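## Task

Lift the green can from the turntable and set it upright on the coaster, without disturbing the other cans standing on the turntable.

## Robot and tools

Robot: two Doosan M1013 arms, left_arm and right_arm, each carrying a Robotiq 2F-140 parallel gripper and a wrist camera. The left gripper's fingers are rigid. The right gripper's fingers can fold: a can held near the palm may slip or be squeezed unevenly, and tips pushed into a surface fold with little resistance, so grip cans with the outer quarter of the pads. Bases in the scene frame: left_arm at (+0.024, +0.521, 0) m, right_arm at (-0.085, -0.491, 0) m, both turned only slightly about z.

Frame: scene frame, origin at table height midway between the arms, +z up, +x out over the table, +y toward left_arm. Image left/right does not match the arm names. Gripper fingers point along the gripper's +z and open along its y. end_effector_position is the point between closed pads; fingertips stick out about 33 mm past it at small openings, about 9 mm when wide open.

Row layout (used by both execute_actions and move): 18 numbers, always all 18 even if one arm is idle. First 9 for left_arm: dx, dy, dz, rx, ry, rz, gripper position, force_limit, speed; next 9 the same for right_arm. The six pose numbers are offsets, not poses: measured along scene axes from that arm's Hand target as it stood when the action or move began, scaled so 1.0 = 0.6 m for dx/dy/dz and 180 degrees for rx/ry/rz (one rotation vector, turning about the Hand target's position), range -1 to 1. All zeros re-asks for the current Hand target. Gripper numbers are absolute settings in [-1, 1]: position +1 = 140 mm open, about -0.8 pads touch, -1 closes until blocked; force_limit -1 soft (about 14 N) up to +1 (about 58 N); speed -1 slow (about 30 mm/s) to +1 (about 250 mm/s), faster closes grip harder. Both start at +1. Resend the same gripper numbers to leave a gripper unchanged.

execute_actions(actions, cameras): actions is a list of actions; each action is a table of up to 15 rows, one per 1/30 s step; a short table repeats its last row. Every row of an action counts from the same start pose. Images are returned when actions is empty or cameras names them (cam_high, cam_low, cam_left_wrist, cam_right_wrist, or "all").

move(target, speed, blend, stop_force, zero, blocking, cameras): straight-line paths for each gripper. target is one 18-number row or a list of up to 15 rows, every row an offset from the Hand targets at the move's start (not from the previous row). speed in m/s, 0.002 to 2 (default 0.25), one value or one per target. blend in m for corner rounding in a list. stop_force in N, 10 to 80, ends an arm's path when it feels that much push; use it only with slow moves, not while the gripper turns, and omit it when backing away from a contact. zero (default true) rezeroes the force reference. blocking=false returns early and cannot be combined with stop_force. Moves do not avoid obstacles; keep paths away from an arm's own base. Total move time is capped at 10 s.

wait(seconds 0 to 10), stop() brakes a running move, zoom_image(camera, region [x0,y0,x1,y1] pixels, at most 504 each side) enlarges part of the latest image, read_manual gives licence text, finished_scene(scene 1 or 2) ends the scene irreversibly.

Results: per arm end_effector_position (m), quat_wxyz, velocities, Hand target (the commanded pose the next offsets start from; the gripper often rests a little short), Tool commands, object_status (0 moving, 1 blocked while opening, 2 blocked while closing, i.e. likely holding, 3 reached requested position or pads met), position_measured in counts (3 open, about 139 = 60 mm, 230 pads met). Joint torques, external joint torques and Flange force (gripper axes, includes held weight) help detect contact. Kept back says how many steps still run. The move: line reports the ending (done, off_target, moving, held, fault) and limits (paced = clipped, held = withheld by a check). The controller clips each step to 70 mm and 16 degrees from the measured pose and blocks arm-to-arm approaches.

Avoid: any contact force reaching 144 N or joint torque limits (wrist joints about 29 to 31 N m), which stop the arm for 10 s; commanding even slightly past a firm surface; hitting the turntable, table or other cans; pressing the arms or grippers against each other; dropping or releasing a moving can; anything leaving the table; long outstretched holds that overheat motors. Grip the target can with position -1, confirm object_status 2, lift clear, carry, lower gently onto the coaster upright, open, then retreat.

Each tool is called after "Request:" as a command line: name --argument value for each argument, lists and objects as JSON in quotes; but a table of rows of numbers goes row by row, as --pt "numbers of a row", without its own name.

## Session

Request:
execute_actions --actions '[]'

Scene clock: 0.00 s.
left_arm: end_effector_position=(+0.6967, -0.0152, +0.3428) position_measured=3 object_status=3 end_effector_quat_wxyz=(+0.012, +0.842, -0.421, +0.337) | right_arm: end_effector_position=(+0.1089, -0.4673, +0.2821) position_measured=3 object_status=3 end_effector_quat_wxyz=(-0.125, +0.543, +0.814, +0.161)
Joint positions: left_arm=[-0.818 0.191 1.673 0.302 0.632 1.532] | right_arm=[-0.624 -0.546 2.289 0.309 1.672 -1.048]
Joint velocities: within noise
Joint torques (N m): no reading
External joint torques (N m): no reading
Flange force (N): no reading
Hand target: left_arm +0.6967, -0.0152, +0.3428; +0.012, +0.842, -0.421, +0.337 | right_arm +0.1089, -0.4673, +0.2821; -0.125, +0.543, +0.814, +0.161
Tool commands: left_gripper/position=+1.0 left_gripper/force_limit=+1.0 left_gripper/speed=+1.0 right_gripper/position=+1.0 right_gripper/force_limit=+1.0 right_gripper/speed=+1.0

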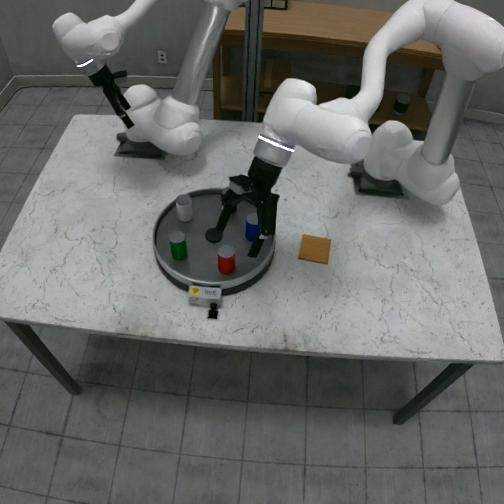

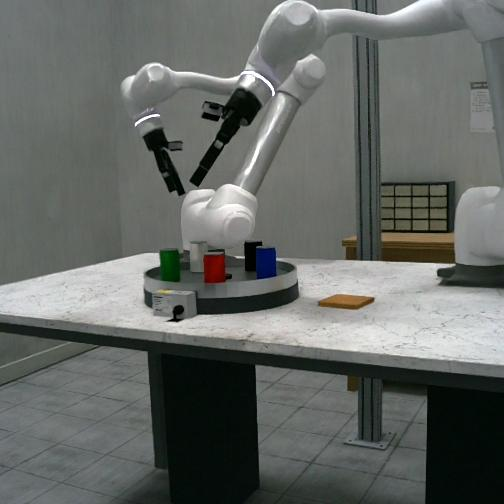

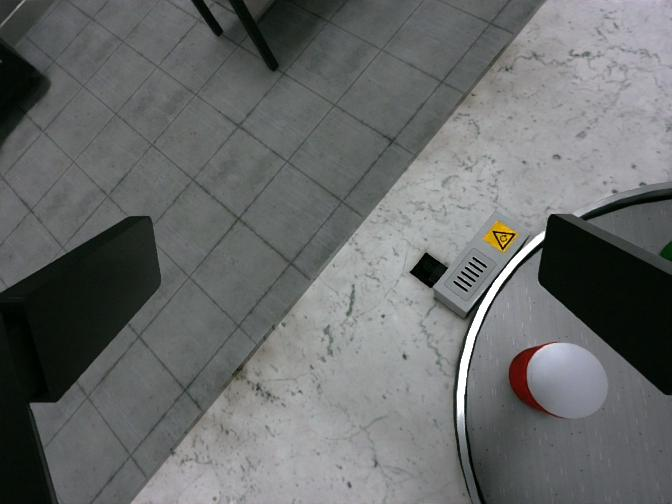

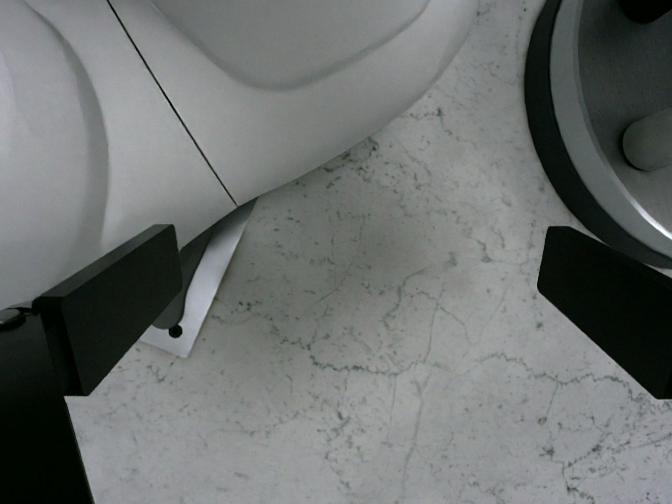

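Request:
move --target '[-0.278,-0.358,0,0.105,0.192,0,1,1,1,0,0,0,0,0,0,1,1,1]' --speed 0.4 --cameras '["all"]'

Scene clock: 4.83 s.
left_arm: end_effector_position=(+0.5299, -0.2300, +0.3428) position_measured=3 object_status=3 end_effector_quat_wxyz=(+0.000, +0.894, -0.447, +0.000) | right_arm: end_effector_position=(+0.1089, -0.4673, +0.2821) position_measured=3 object_status=3 end_effector_quat_wxyz=(-0.125, +0.543, +0.814, +0.161)
Joint positions: left_arm=[-1.053 0.592 0.963 0 1.586 1.482] | right_arm=[-0.624 -0.546 2.289 0.309 1.672 -1.048]
Joint torques (N m): left_arm=[1.16 -98.57 -39.54 4.14 0.37 -0.51] | right_arm=[-0.29 11.69 -39.28 4.7 0.7 0.33]
External joint torques (N m): left_arm=[-1.15 -3.54 -3.44 0.28 -0.42 0.51] | right_arm=[0.34 1.15 -1.63 0.18 0.06 -0.33]
Flange force (N): left_arm=[3.4 0.9 -5.5] | right_arm=[-1.9 3.1 -2.8]
Hand target: left_arm +0.5299, -0.2300, +0.3428; +0.000, +0.894, -0.447, +0.000 | right_arm +0.1089, -0.4673, +0.2821; -0.125, +0.543, +0.814, +0.161
Off the commanded pose: left_arm 0.000 m, 0 deg | right_arm 0.000 m, 0 deg.
move: done

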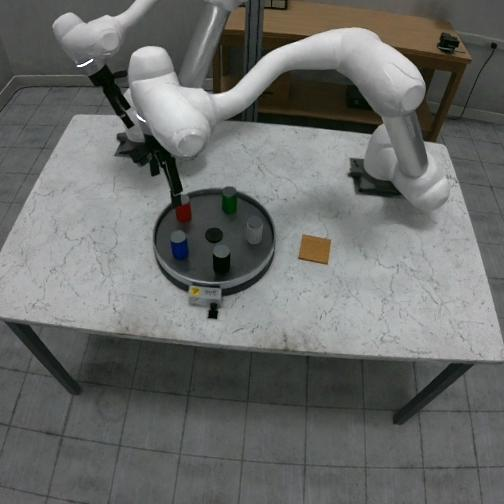

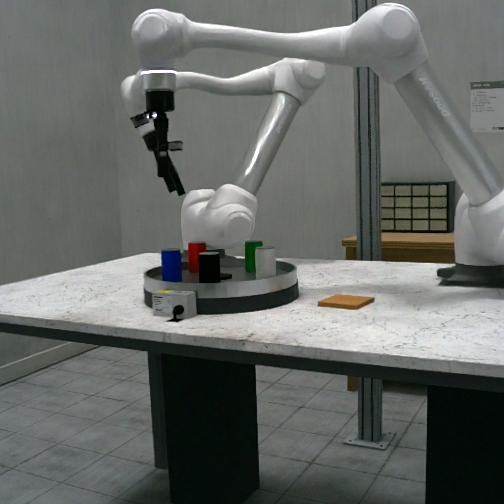

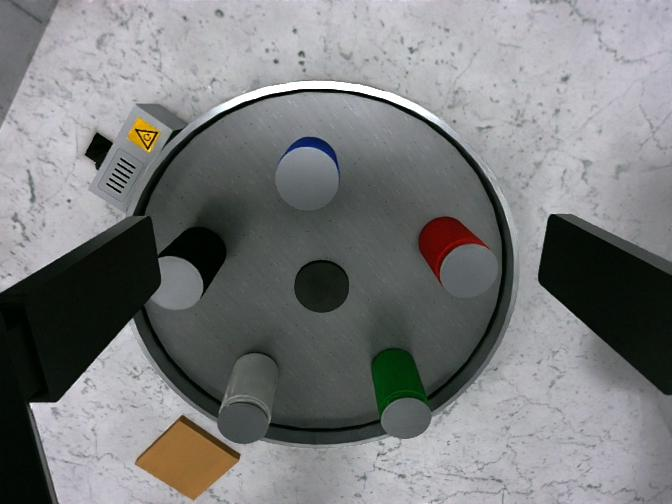

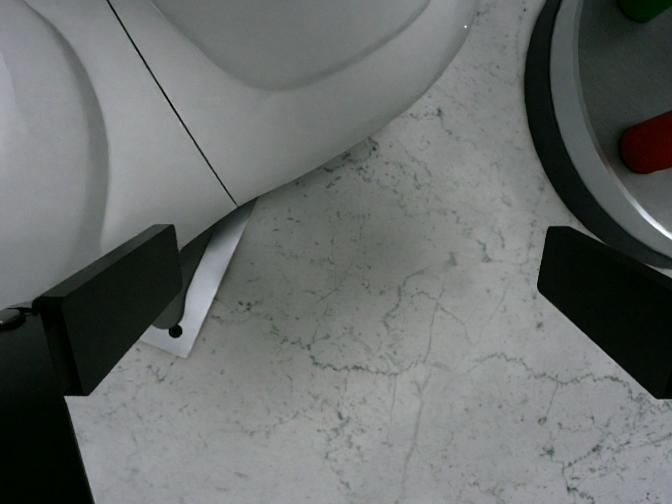

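Request:
wait --seconds 0.3 --cameras '["cam_left_wrist"]'

Request:
wait --seconds 0.6 --cameras '["cam_left_wrist"]'

Request:
wait --seconds 2 --cameras '["cam_left_wrist"]'

Scene clock: 5.53 s.
left_arm: end_effector_position=(+0.5299, -0.2300, +0.3428) position_measured=3 object_status=3 end_effector_quat_wxyz=(+0.000, +0.894, -0.447, +0.000) | right_arm: end_effector_position=(+0.1089, -0.4673, +0.2821) position_measured=3 object_status=3 end_effector_quat_wxyz=(-0.125, +0.543, +0.814, +0.161)
Joint positions: left_arm=[-1.053 0.593 0.963 0 1.586 1.482] | right_arm=[-0.624 -0.546 2.289 0.309 1.672 -1.048]
Joint torques (N m): left_arm=[1.02 -99.21 -39.5 4.14 0.19 -0.5] | right_arm=[-0.16 12.78 -39.12 4.74 0.78 0.26]
External joint torques (N m): left_arm=[-0.52 -2.87 -3.46 0.28 -0.25 0.5] | right_arm=[0.05 0.46 -1.65 0.13 -0.03 -0.25]
Flange force (N): left_arm=[5.0 0.3 -5.8] | right_arm=[-1.3 1.4 -2.9]
Hand target: left_arm +0.5299, -0.2300, +0.3428; +0.000, +0.894, -0.447, +0.000 | right_arm +0.1089, -0.4673, +0.2821; -0.125, +0.543, +0.814, +0.161
Tool commands: left_gripper/position=+1.0 left_gripper/force_limit=+1.0 left_gripper/speed=+1.0 right_gripper/position=+1.0 right_gripper/force_limit=+1.0 right_gripper/speed=+1.0
Off the commanded pose: left_arm 0.000 m, 0 deg | right_arm 0.000 m, 0 deg.
wait: 0.30 s; at rest from the start
Images, in order (width x height): cam_left_wrist 672x504.

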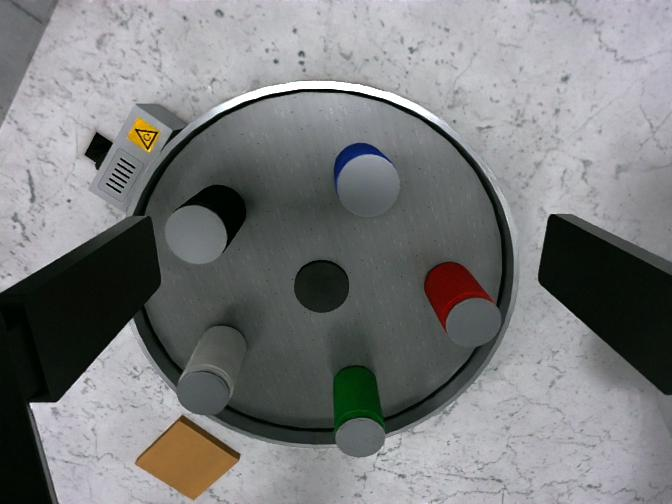

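Scene clock: 6.13 s.
left_arm: end_effector_position=(+0.5299, -0.2300, +0.3428) position_measured=3 object_status=3 end_effector_quat_wxyz=(+0.000, +0.894, -0.447, +0.000) | right_arm: end_effector_position=(+0.1089, -0.4673, +0.2821) position_measured=3 object_status=3 end_effector_quat_wxyz=(-0.125, +0.543, +0.814, +0.161)
Joint positions: left_arm=[-1.053 0.593 0.963 0 1.586 1.482] | right_arm=[-0.624 -0.546 2.289 0.309 1.672 -1.048]
Joint torques (N m): left_arm=[1.39 -99.29 -39.49 4.18 0.19 -0.48] | right_arm=[-0.55 12.44 -39.34 4.77 0.78 0.25]
External joint torques (N m): left_arm=[-1.88 -2.6 -3.42 0.21 -0.24 0.48] | right_arm=[0.37 0.81 -1.36 0.09 -0.03 -0.24]
Flange force (N): left_arm=[5.3 1.8 -5.8] | right_arm=[-1.2 2.8 -2.0]
Hand target: left_arm +0.5299, -0.2300, +0.3428; +0.000, +0.894, -0.447, +0.000 | right_arm +0.1089, -0.4673, +0.2821; -0.125, +0.543, +0.814, +0.161
Tool commands: left_gripper/position=+1.0 left_gripper/force_limit=+1.0 left_gripper/speed=+1.0 right_gripper/position=+1.0 right_gripper/force_limit=+1.0 right_gripper/speed=+1.0
Off the commanded pose: left_arm 0.000 m, 0 deg | right_arm 0.000 m, 0 deg.
wait: 0.60 s; at rest by 0.17 s
Images, in order (width x height): cam_left_wrist 672x504.

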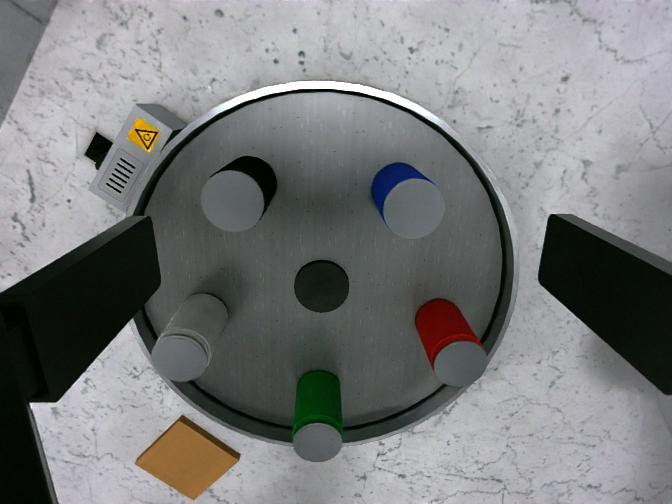

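Scene clock: 8.13 s.
left_arm: end_effector_position=(+0.5299, -0.2300, +0.3428) position_measured=3 object_status=3 end_effector_quat_wxyz=(+0.000, +0.894, -0.447, +0.000) | right_arm: end_effector_position=(+0.1089, -0.4673, +0.2821) position_measured=3 object_status=3 end_effector_quat_wxyz=(-0.125, +0.543, +0.814, +0.161)
Joint positions: left_arm=[-1.053 0.593 0.963 0 1.586 1.482] | right_arm=[-0.624 -0.546 2.289 0.309 1.672 -1.048]
Joint torques (N m): left_arm=[1.13 -99.32 -39.52 4.18 0.18 -0.49] | right_arm=[-0.2 12.78 -39.53 4.86 0.7 0.28]
External joint torques (N m): left_arm=[-1.06 -2.78 -3.47 0.24 -0.24 0.49] | right_arm=[0.16 0.41 -1.34 0.02 0.05 -0.27]
Flange force (N): left_arm=[5.3 0.9 -5.9] | right_arm=[-1.0 1.2 -2.4]
Hand target: left_arm +0.5299, -0.2300, +0.3428; +0.000, +0.894, -0.447, +0.000 | right_arm +0.1089, -0.4673, +0.2821; -0.125, +0.543, +0.814, +0.161
Tool commands: left_gripper/position=+1.0 left_gripper/force_limit=+1.0 left_gripper/speed=+1.0 right_gripper/position=+1.0 right_gripper/force_limit=+1.0 right_gripper/speed=+1.0
Off the commanded pose: left_arm 0.000 m, 0 deg | right_arm 0.000 m, 0 deg.
wait: 2.00 s; at rest by 0.17 s
Images, in order (width x height): cam_left_wrist 672x504.

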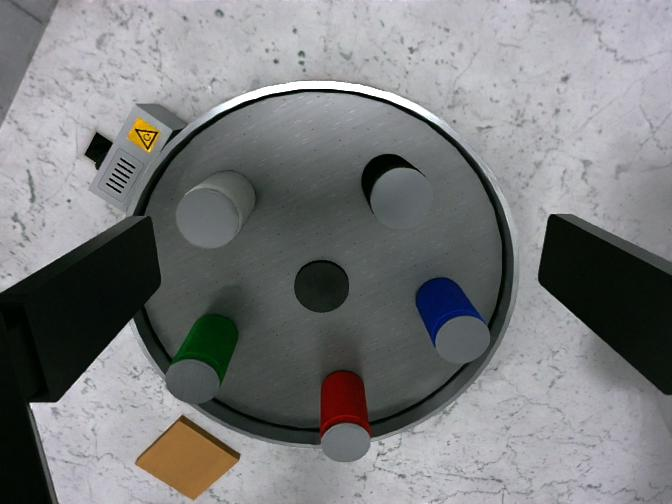

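Request:
move --target '[-0.1,0.433,-0.155,0,0,0.2952,1,1,1,0,0,0,0,0,0,1,1,1]' --speed 0.4 --cameras '["cam_left_wrist","cam_high"]'

Request:
wait --seconds 2.2 --cameras '["cam_left_wrist"]'

Scene clock: 14.43 s.
left_arm: end_effector_position=(+0.4699, +0.0298, +0.2497) position_measured=3 object_status=3 end_effector_quat_wxyz=(+0.000, +1.000, +0.000, +0.000) | right_arm: end_effector_position=(+0.1089, -0.4673, +0.2821) position_measured=3 object_status=3 end_effector_quat_wxyz=(-0.125, +0.543, +0.814, +0.161)
Joint positions: left_arm=[-0.923 0.215 1.676 0 1.25 0.685] | right_arm=[-0.624 -0.546 2.289 0.309 1.672 -1.048]
Joint torques (N m): left_arm=[1.4 -62.44 -37.59 4.05 0.21 -0.37] | right_arm=[-0.24 12.36 -39.34 4.68 0.71 0.33]
External joint torques (N m): left_arm=[-1.36 -0.78 -3.14 0.18 -0.25 0.37] | right_arm=[0.17 0.67 -1.66 0.21 0.04 -0.33]
Flange force (N): left_arm=[2.0 4.5 -3.9] | right_arm=[-1.4 1.9 -3.0]
Hand target: left_arm +0.4699, +0.0298, +0.2498; +0.000, +1.000, +0.000, +0.000 | right_arm +0.1089, -0.4673, +0.2821; -0.125, +0.543, +0.814, +0.161
Off the commanded pose: left_arm 0.000 m, 0 deg | right_arm 0.000 m, 0 deg.
move: done
Images, in order (width x height): cam_high 504x504, cam_left_wrist 672x504.

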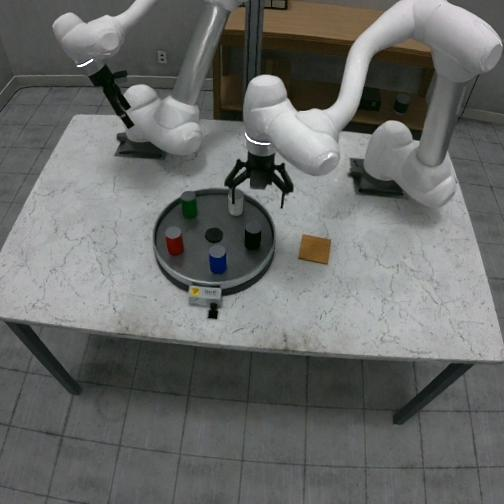

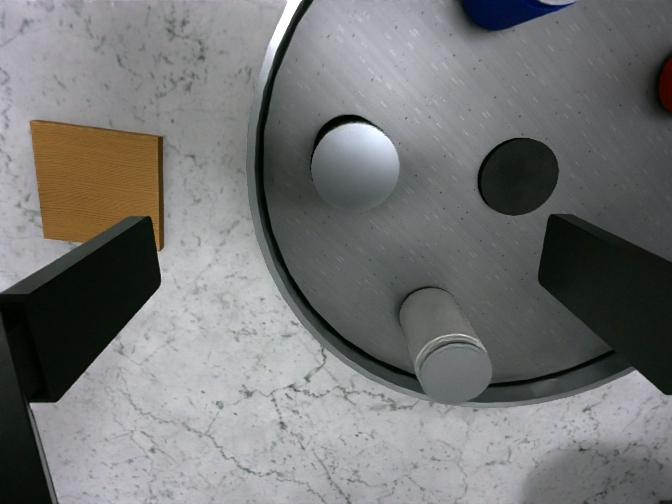

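Scene clock: 16.63 s.
left_arm: end_effector_position=(+0.4699, +0.0298, +0.2498) position_measured=3 object_status=3 end_effector_quat_wxyz=(+0.000, +1.000, +0.000, +0.000) | right_arm: end_effector_position=(+0.1089, -0.4673, +0.2821) position_measured=3 object_status=3 end_effector_quat_wxyz=(-0.125, +0.543, +0.814, +0.161)
Joint positions: left_arm=[-0.923 0.215 1.676 0 1.25 0.685] | right_arm=[-0.624 -0.546 2.289 0.309 1.672 -1.048]
Joint torques (N m): left_arm=[1.1 -61.94 -37.29 4 0.21 -0.45] | right_arm=[-0.32 12 -39.55 4.68 0.68 0.39]
External joint torques (N m): left_arm=[-1.1 -1.29 -3.41 0.21 -0.25 0.45] | right_arm=[0.23 1.23 -1.33 0.2 0.06 -0.38]
Flange force (N): left_arm=[2.2 3.9 -4.5] | right_arm=[-2.4 2.4 -2.5]
Hand target: left_arm +0.4699, +0.0298, +0.2498; +0.000, +1.000, +0.000, +0.000 | right_arm +0.1089, -0.4673, +0.2821; -0.125, +0.543, +0.814, +0.161
Tool commands: left_gripper/position=+1.0 left_gripper/force_limit=+1.0 left_gripper/speed=+1.0 right_gripper/position=+1.0 right_gripper/force_limit=+1.0 right_gripper/speed=+1.0
Off the commanded pose: left_arm 0.000 m, 0 deg | right_arm 0.000 m, 0 deg.
wait: 2.20 s; at rest by 0.17 s
Images, in order (width x height): cam_left_wrist 672x504.

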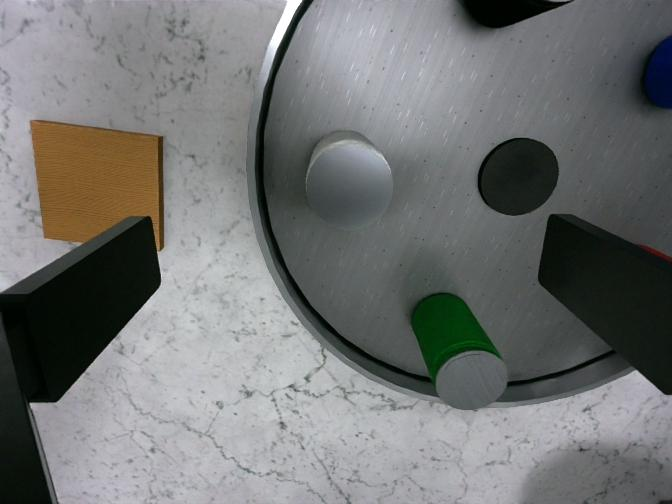

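Request:
move --target '[-0.033,0.002,-0.178,0,0,0,0.4,-0.5,-0.5,0,0,0,0,0,0,1,1,1]' --speed 0.3

Request:
wait --seconds 7.2 --cameras '["cam_left_wrist"]'

Scene clock: 18.90 s.
left_arm: end_effector_position=(+0.4501, +0.0310, +0.1430) position_measured=78 object_status=3 end_effector_quat_wxyz=(+0.000, +1.000, +0.000, +0.000) | right_arm: end_effector_position=(+0.1089, -0.4673, +0.2821) position_measured=3 object_status=3 end_effector_quat_wxyz=(-0.125, +0.543, +0.814, +0.161)
Joint positions: left_arm=[-0.945 0.265 1.821 0 1.055 0.663] | right_arm=[-0.624 -0.546 2.289 0.309 1.672 -1.048]
Joint torques (N m): left_arm=[1.43 -64.02 -34.14 3.62 0.42 -0.5] | right_arm=[-0.38 12.55 -39.5 4.77 0.68 0.3]
External joint torques (N m): left_arm=[-1.39 -1.03 -3.22 0.25 -0.46 0.5] | right_arm=[0.39 0.41 -1.43 0.11 0.07 -0.29]
Flange force (N): left_arm=[1.9 4.3 -3.1] | right_arm=[-0.5 2.1 -2.3]
Hand target: left_arm +0.4501, +0.0310, +0.1430; +0.000, +1.000, +0.000, +0.000 | right_arm +0.1089, -0.4673, +0.2821; -0.125, +0.543, +0.814, +0.161
Off the commanded pose: left_arm 0.000 m, 0 deg | right_arm 0.000 m, 0 deg.
move: done

Scene clock: 26.10 s.
left_arm: end_effector_position=(+0.4501, +0.0310, +0.1430) position_measured=78 object_status=3 end_effector_quat_wxyz=(+0.000, +1.000, +0.000, +0.000) | right_arm: end_effector_position=(+0.1089, -0.4673, +0.2821) position_measured=3 object_status=3 end_effector_quat_wxyz=(-0.125, +0.543, +0.814, +0.161)
Joint positions: left_arm=[-0.945 0.265 1.821 0 1.055 0.663] | right_arm=[-0.624 -0.546 2.289 0.309 1.672 -1.048]
Joint torques (N m): left_arm=[1.17 -63.7 -34.17 3.65 0.21 -0.48] | right_arm=[-0.23 11.92 -39.45 4.71 0.7 0.24]
External joint torques (N m): left_arm=[-1.15 -1.28 -3.14 0.21 -0.25 0.48] | right_arm=[0.25 0.97 -1.4 0.17 0.05 -0.24]
Flange force (N): left_arm=[1.9 3.7 -3.6] | right_arm=[-1.6 2.6 -2.4]
Hand target: left_arm +0.4501, +0.0310, +0.1430; +0.000, +1.000, +0.000, +0.000 | right_arm +0.1089, -0.4673, +0.2821; -0.125, +0.543, +0.814, +0.161
Tool commands: left_gripper/position=+0.4 left_gripper/force_limit=-0.5 left_gripper/speed=-0.5 right_gripper/position=+1.0 right_gripper/force_limit=+1.0 right_gripper/speed=+1.0
Off the commanded pose: left_arm 0.000 m, 0 deg | right_arm 0.000 m, 0 deg.
wait: 7.20 s; at rest by 0.17 s
Images, in order (width x height): cam_left_wrist 672x504.

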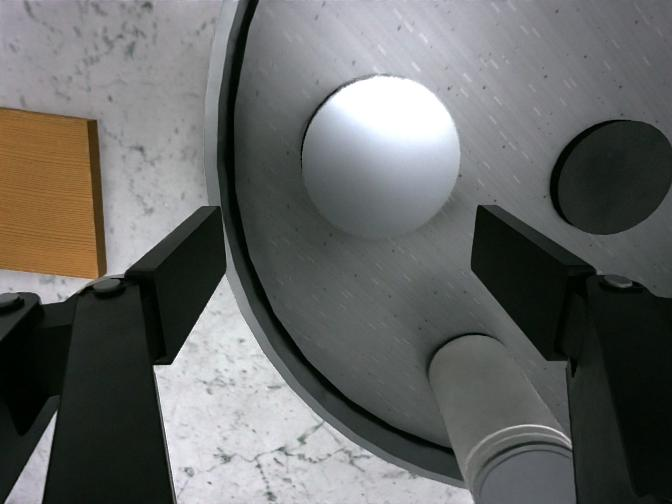

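Request:
wait --seconds 3.5

Request:
move --pt "0.133 -0.015 0 0 0 0 -1 -0.5 -0.5 0 0 0 0 0 0 1 1 1" --pt "0.16 -0.02 0.2 0 0 0 -1 -0.5 -0.5 0 0 0 0 0 0 1 1 1" --speed '[0.07,0.2]' --blend '[0.015,0]' --cameras '["cam_left_wrist"]'

Scene clock: 30.03 s.
left_arm: end_effector_position=(+0.4501, +0.0310, +0.1430) position_measured=78 object_status=3 end_effector_quat_wxyz=(+0.000, +1.000, +0.000, +0.000) | right_arm: end_effector_position=(+0.1089, -0.4673, +0.2821) position_measured=3 object_status=3 end_effector_quat_wxyz=(-0.125, +0.543, +0.814, +0.161)
Joint positions: left_arm=[-0.945 0.265 1.821 0 1.055 0.663] | right_arm=[-0.624 -0.546 2.289 0.309 1.672 -1.048]
Joint torques (N m): left_arm=[1.13 -63.84 -34.05 3.6 0.19 -0.5] | right_arm=[-0.68 12.13 -39.44 4.83 0.83 0.29]
External joint torques (N m): left_arm=[-1.18 -1.14 -3.29 0.26 -0.23 0.5] | right_arm=[0.74 0.98 -1.37 0.04 -0.08 -0.28]
Flange force (N): left_arm=[2.2 4.1 -3.7] | right_arm=[-1.0 4.3 -1.5]
Hand target: left_arm +0.4501, +0.0310, +0.1430; +0.000, +1.000, +0.000, +0.000 | right_arm +0.1089, -0.4673, +0.2821; -0.125, +0.543, +0.814, +0.161
Tool commands: left_gripper/position=+0.4 left_gripper/force_limit=-0.5 left_gripper/speed=-0.5 right_gripper/position=+1.0 right_gripper/force_limit=+1.0 right_gripper/speed=+1.0
Off the commanded pose: left_arm 0.000 m, 0 deg | right_arm 0.000 m, 0 deg.
wait: 3.50 s; at rest from the start

Scene clock: 32.23 s.
left_arm: end_effector_position=(+0.5461, +0.0190, +0.2630) position_measured=154 object_status=2 end_effector_quat_wxyz=(+0.000, +1.000, +0.000, +0.000) | right_arm: end_effector_position=(+0.1089, -0.4673, +0.2821) position_measured=3 object_status=3 end_effector_quat_wxyz=(-0.125, +0.543, +0.814, +0.161)
Joint positions: left_arm=[-0.85 0.303 1.538 0 1.301 0.758] | right_arm=[-0.624 -0.546 2.289 0.309 1.672 -1.048]
Joint torques (N m): left_arm=[1.29 -72.43 -38.99 4 0.11 -0.49] | right_arm=[-0.7 12.02 -39.47 4.79 0.72 0.25]
External joint torques (N m): left_arm=[-1.17 -0.43 -2.33 0.28 -0.16 0.49] | right_arm=[0.85 0.62 -1.56 0.11 0.04 -0.24]
Flange force (N): left_arm=[2.3 3.5 -2.9] | right_arm=[0.1 4.4 -1.8]
Hand target: left_arm +0.5461, +0.0190, +0.2630; +0.000, +1.000, +0.000, +0.000 | right_arm +0.1089, -0.4673, +0.2821; -0.125, +0.543, +0.814, +0.161
Off the commanded pose: left_arm 0.000 m, 0 deg | right_arm 0.000 m, 0 deg.
move: done
Images, in order (width x height): cam_left_wrist 672x504.

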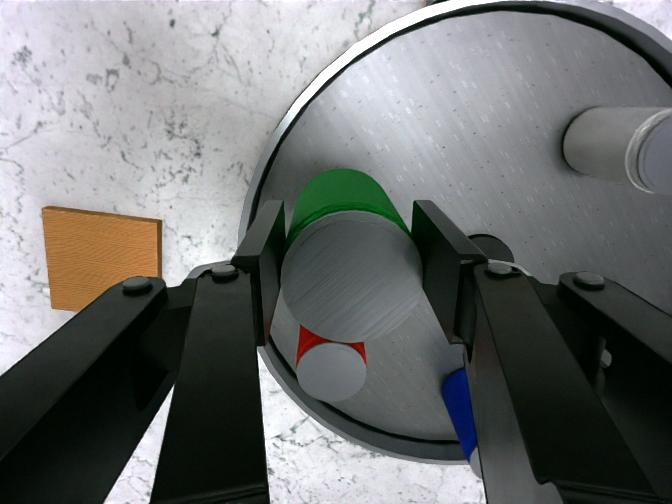

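Request:
move --pt "-0.16 0.385 -0.04 0 0 0 -1 -0.5 -0.5 0 0 0 0 0 0 1 1 1" --pt "-0.16 0.385 -0.247 0 0 0 -1 -0.5 -0.5 0 0 0 0 0 0 1 1 1" --speed '[0.35,0.2]' --blend '[0.03,0]' --cameras '["cam_left_wrist"]'

Request:
move --target '[0,0,-0.1,0,0,0,-1,-0.5,-0.5,0,0,0,0,0,0,1,1,1]' --speed 0.025 --stop_force 12 --cameras '["cam_low"]'

Scene clock: 34.87 s.
left_arm: end_effector_position=(+0.4501, +0.2500, +0.1148) position_measured=154 object_status=2 end_effector_quat_wxyz=(+0.000, +1.000, +0.000, +0.000) | right_arm: end_effector_position=(+0.1089, -0.4673, +0.2821) position_measured=3 object_status=3 end_effector_quat_wxyz=(-0.125, +0.543, +0.814, +0.161)
Joint positions: left_arm=[-0.672 0.077 2.11 0 0.954 0.936] | right_arm=[-0.624 -0.546 2.289 0.309 1.672 -1.048]
Joint torques (N m): left_arm=[1.4 -43.57 -32.72 3.37 0.22 -0.51] | right_arm=[-0.12 12.15 -39.56 4.66 0.75 0.28]
External joint torques (N m): left_arm=[-1.34 0.37 -2.16 0.23 -0.26 0.51] | right_arm=[0.06 1.16 -1.37 0.23 -0.01 -0.27]
Flange force (N): left_arm=[2.6 3.6 -1.2] | right_arm=[-2.4 2.2 -2.5]
Hand target: left_arm +0.4501, +0.2500, +0.1148; +0.000, +1.000, +0.000, +0.000 | right_arm +0.1089, -0.4673, +0.2821; -0.125, +0.543, +0.814, +0.161
Off the commanded pose: left_arm 0.000 m, 0 deg | right_arm 0.000 m, 0 deg.
move: done
Images, in order (width x height): cam_left_wrist 672x504.

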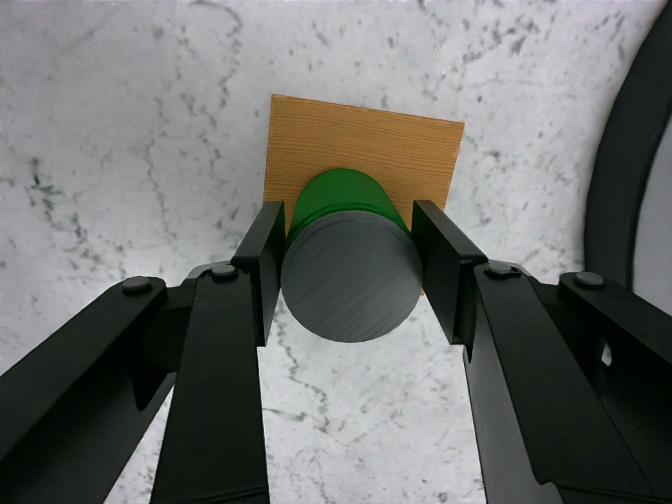

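Scene clock: 36.03 s.
left_arm: end_effector_position=(+0.4502, +0.2499, +0.1011) position_measured=154 object_status=2 end_effector_quat_wxyz=(+0.000, +1.000, +0.000, +0.000) | right_arm: end_effector_position=(+0.1089, -0.4673, +0.2821) position_measured=3 object_status=3 end_effector_quat_wxyz=(-0.125, +0.543, +0.814, +0.161)
Joint positions: left_arm=[-0.672 0.093 2.123 0 0.925 0.936] | right_arm=[-0.624 -0.546 2.289 0.309 1.672 -1.048]
Joint torques (N m): left_arm=[0.33 -36.48 -26.73 3.08 -0.79 -0.52] | right_arm=[-0.04 12.32 -39.16 4.76 0.78 0.26]
External joint torques (N m): left_arm=[-0.31 -7.58 -7.52 0.45 0.75 0.52] | right_arm=[0.25 0.37 -1.81 0.13 -0.02 -0.25]
Flange force (N): left_arm=[1.5 0.5 -17.4] | right_arm=[-0.7 2.2 -2.9]
Hand target: left_arm +0.4501, +0.2500, +0.1011; +0.000, +1.000, +0.000, +0.000 (not the last commanded pose) | right_arm +0.1089, -0.4673, +0.2821; -0.125, +0.543, +0.814, +0.161
Off the commanded pose: left_arm 0.046 m, 0 deg | right_arm 0.000 m, 0 deg.
move: contact (left_arm)
Images, in order (width x height): cam_low 504x504.

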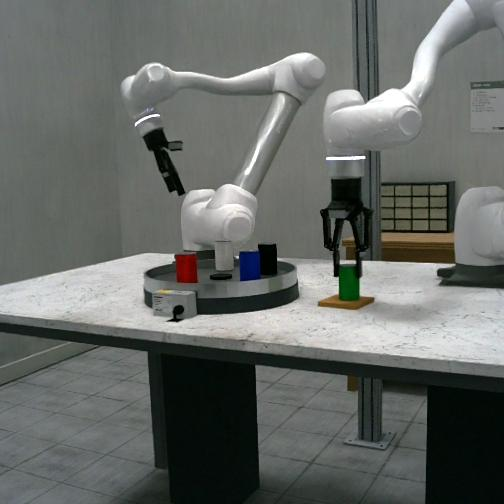

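Request:
move --target '[0,0,0,0,0,0,0.4,-0.5,-0.5,0,0,0,0,0,0,1,1,1]'

Request:
move --target '[0,0,0.22,0,0,0,0.4,-0.5,-0.5,0,0,0,0,0,0,1,1,1]' --cameras '["cam_left_wrist"]'

Scene clock: 37.13 s.
left_arm: end_effector_position=(+0.4501, +0.2500, +0.1011) position_measured=78 object_status=0 end_effector_quat_wxyz=(+0.000, +1.000, +0.000, +0.000) | right_arm: end_effector_position=(+0.1089, -0.4673, +0.2821) position_measured=3 object_status=3 end_effector_quat_wxyz=(-0.125, +0.543, +0.814, +0.161)
Joint positions: left_arm=[-0.672 0.093 2.123 0 0.925 0.936] | right_arm=[-0.624 -0.546 2.289 0.309 1.672 -1.048]
Joint torques (N m): left_arm=[1.33 -43.24 -31.25 3.29 0.2 -0.48] | right_arm=[-0.13 12.28 -39.41 4.66 0.74 0.32]
External joint torques (N m): left_arm=[-1.3 -0.8 -2.95 0.24 -0.24 0.48] | right_arm=[0.17 0.61 -1.35 0.2 0.02 -0.31]
Flange force (N): left_arm=[2.2 3.3 -3.2] | right_arm=[-1.3 1.6 -2.4]
Hand target: left_arm +0.4501, +0.2500, +0.1011; +0.000, +1.000, +0.000, +0.000 | right_arm +0.1089, -0.4673, +0.2821; -0.125, +0.543, +0.814, +0.161
Off the commanded pose: left_arm 0.000 m, 0 deg | right_arm 0.000 m, 0 deg.
move: done

Scene clock: 38.17 s.
left_arm: end_effector_position=(+0.4501, +0.2500, +0.2330) position_measured=78 object_status=3 end_effector_quat_wxyz=(+0.000, +1.000, +0.000, +0.000) | right_arm: end_effector_position=(+0.1089, -0.4673, +0.2821) position_measured=3 object_status=3 end_effector_quat_wxyz=(-0.125, +0.543, +0.814, +0.161)
Joint positions: left_arm=[-0.672 -0.025 1.974 0 1.192 0.936] | right_arm=[-0.624 -0.546 2.289 0.309 1.672 -1.048]
Joint torques (N m): left_arm=[1.44 -36.93 -36.56 3.85 0.01 -0.47] | right_arm=[-0.86 12.49 -39.38 4.82 0.77 0.2]
External joint torques (N m): left_arm=[-1.42 -0.25 -3.23 0.26 -0.06 0.47] | right_arm=[0.86 0.42 -1.68 0.09 -0.03 -0.19]
Flange force (N): left_arm=[2.9 4.1 -4.2] | right_arm=[0.5 4.5 -1.9]
Hand target: left_arm +0.4501, +0.2500, +0.2331; +0.000, +1.000, +0.000, +0.000 | right_arm +0.1089, -0.4673, +0.2821; -0.125, +0.543, +0.814, +0.161
Off the commanded pose: left_arm 0.000 m, 0 deg | right_arm 0.000 m, 0 deg.
move: done
Images, in order (width x height): cam_left_wrist 672x504.

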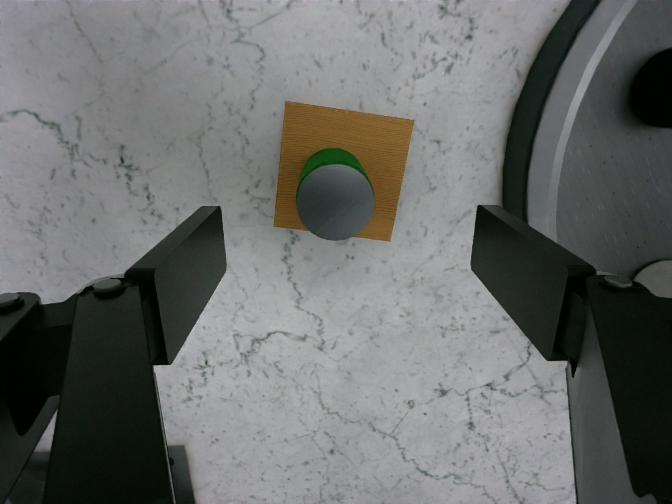

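Request:
finished_scene --scene 1

The scene is finished: the task was done.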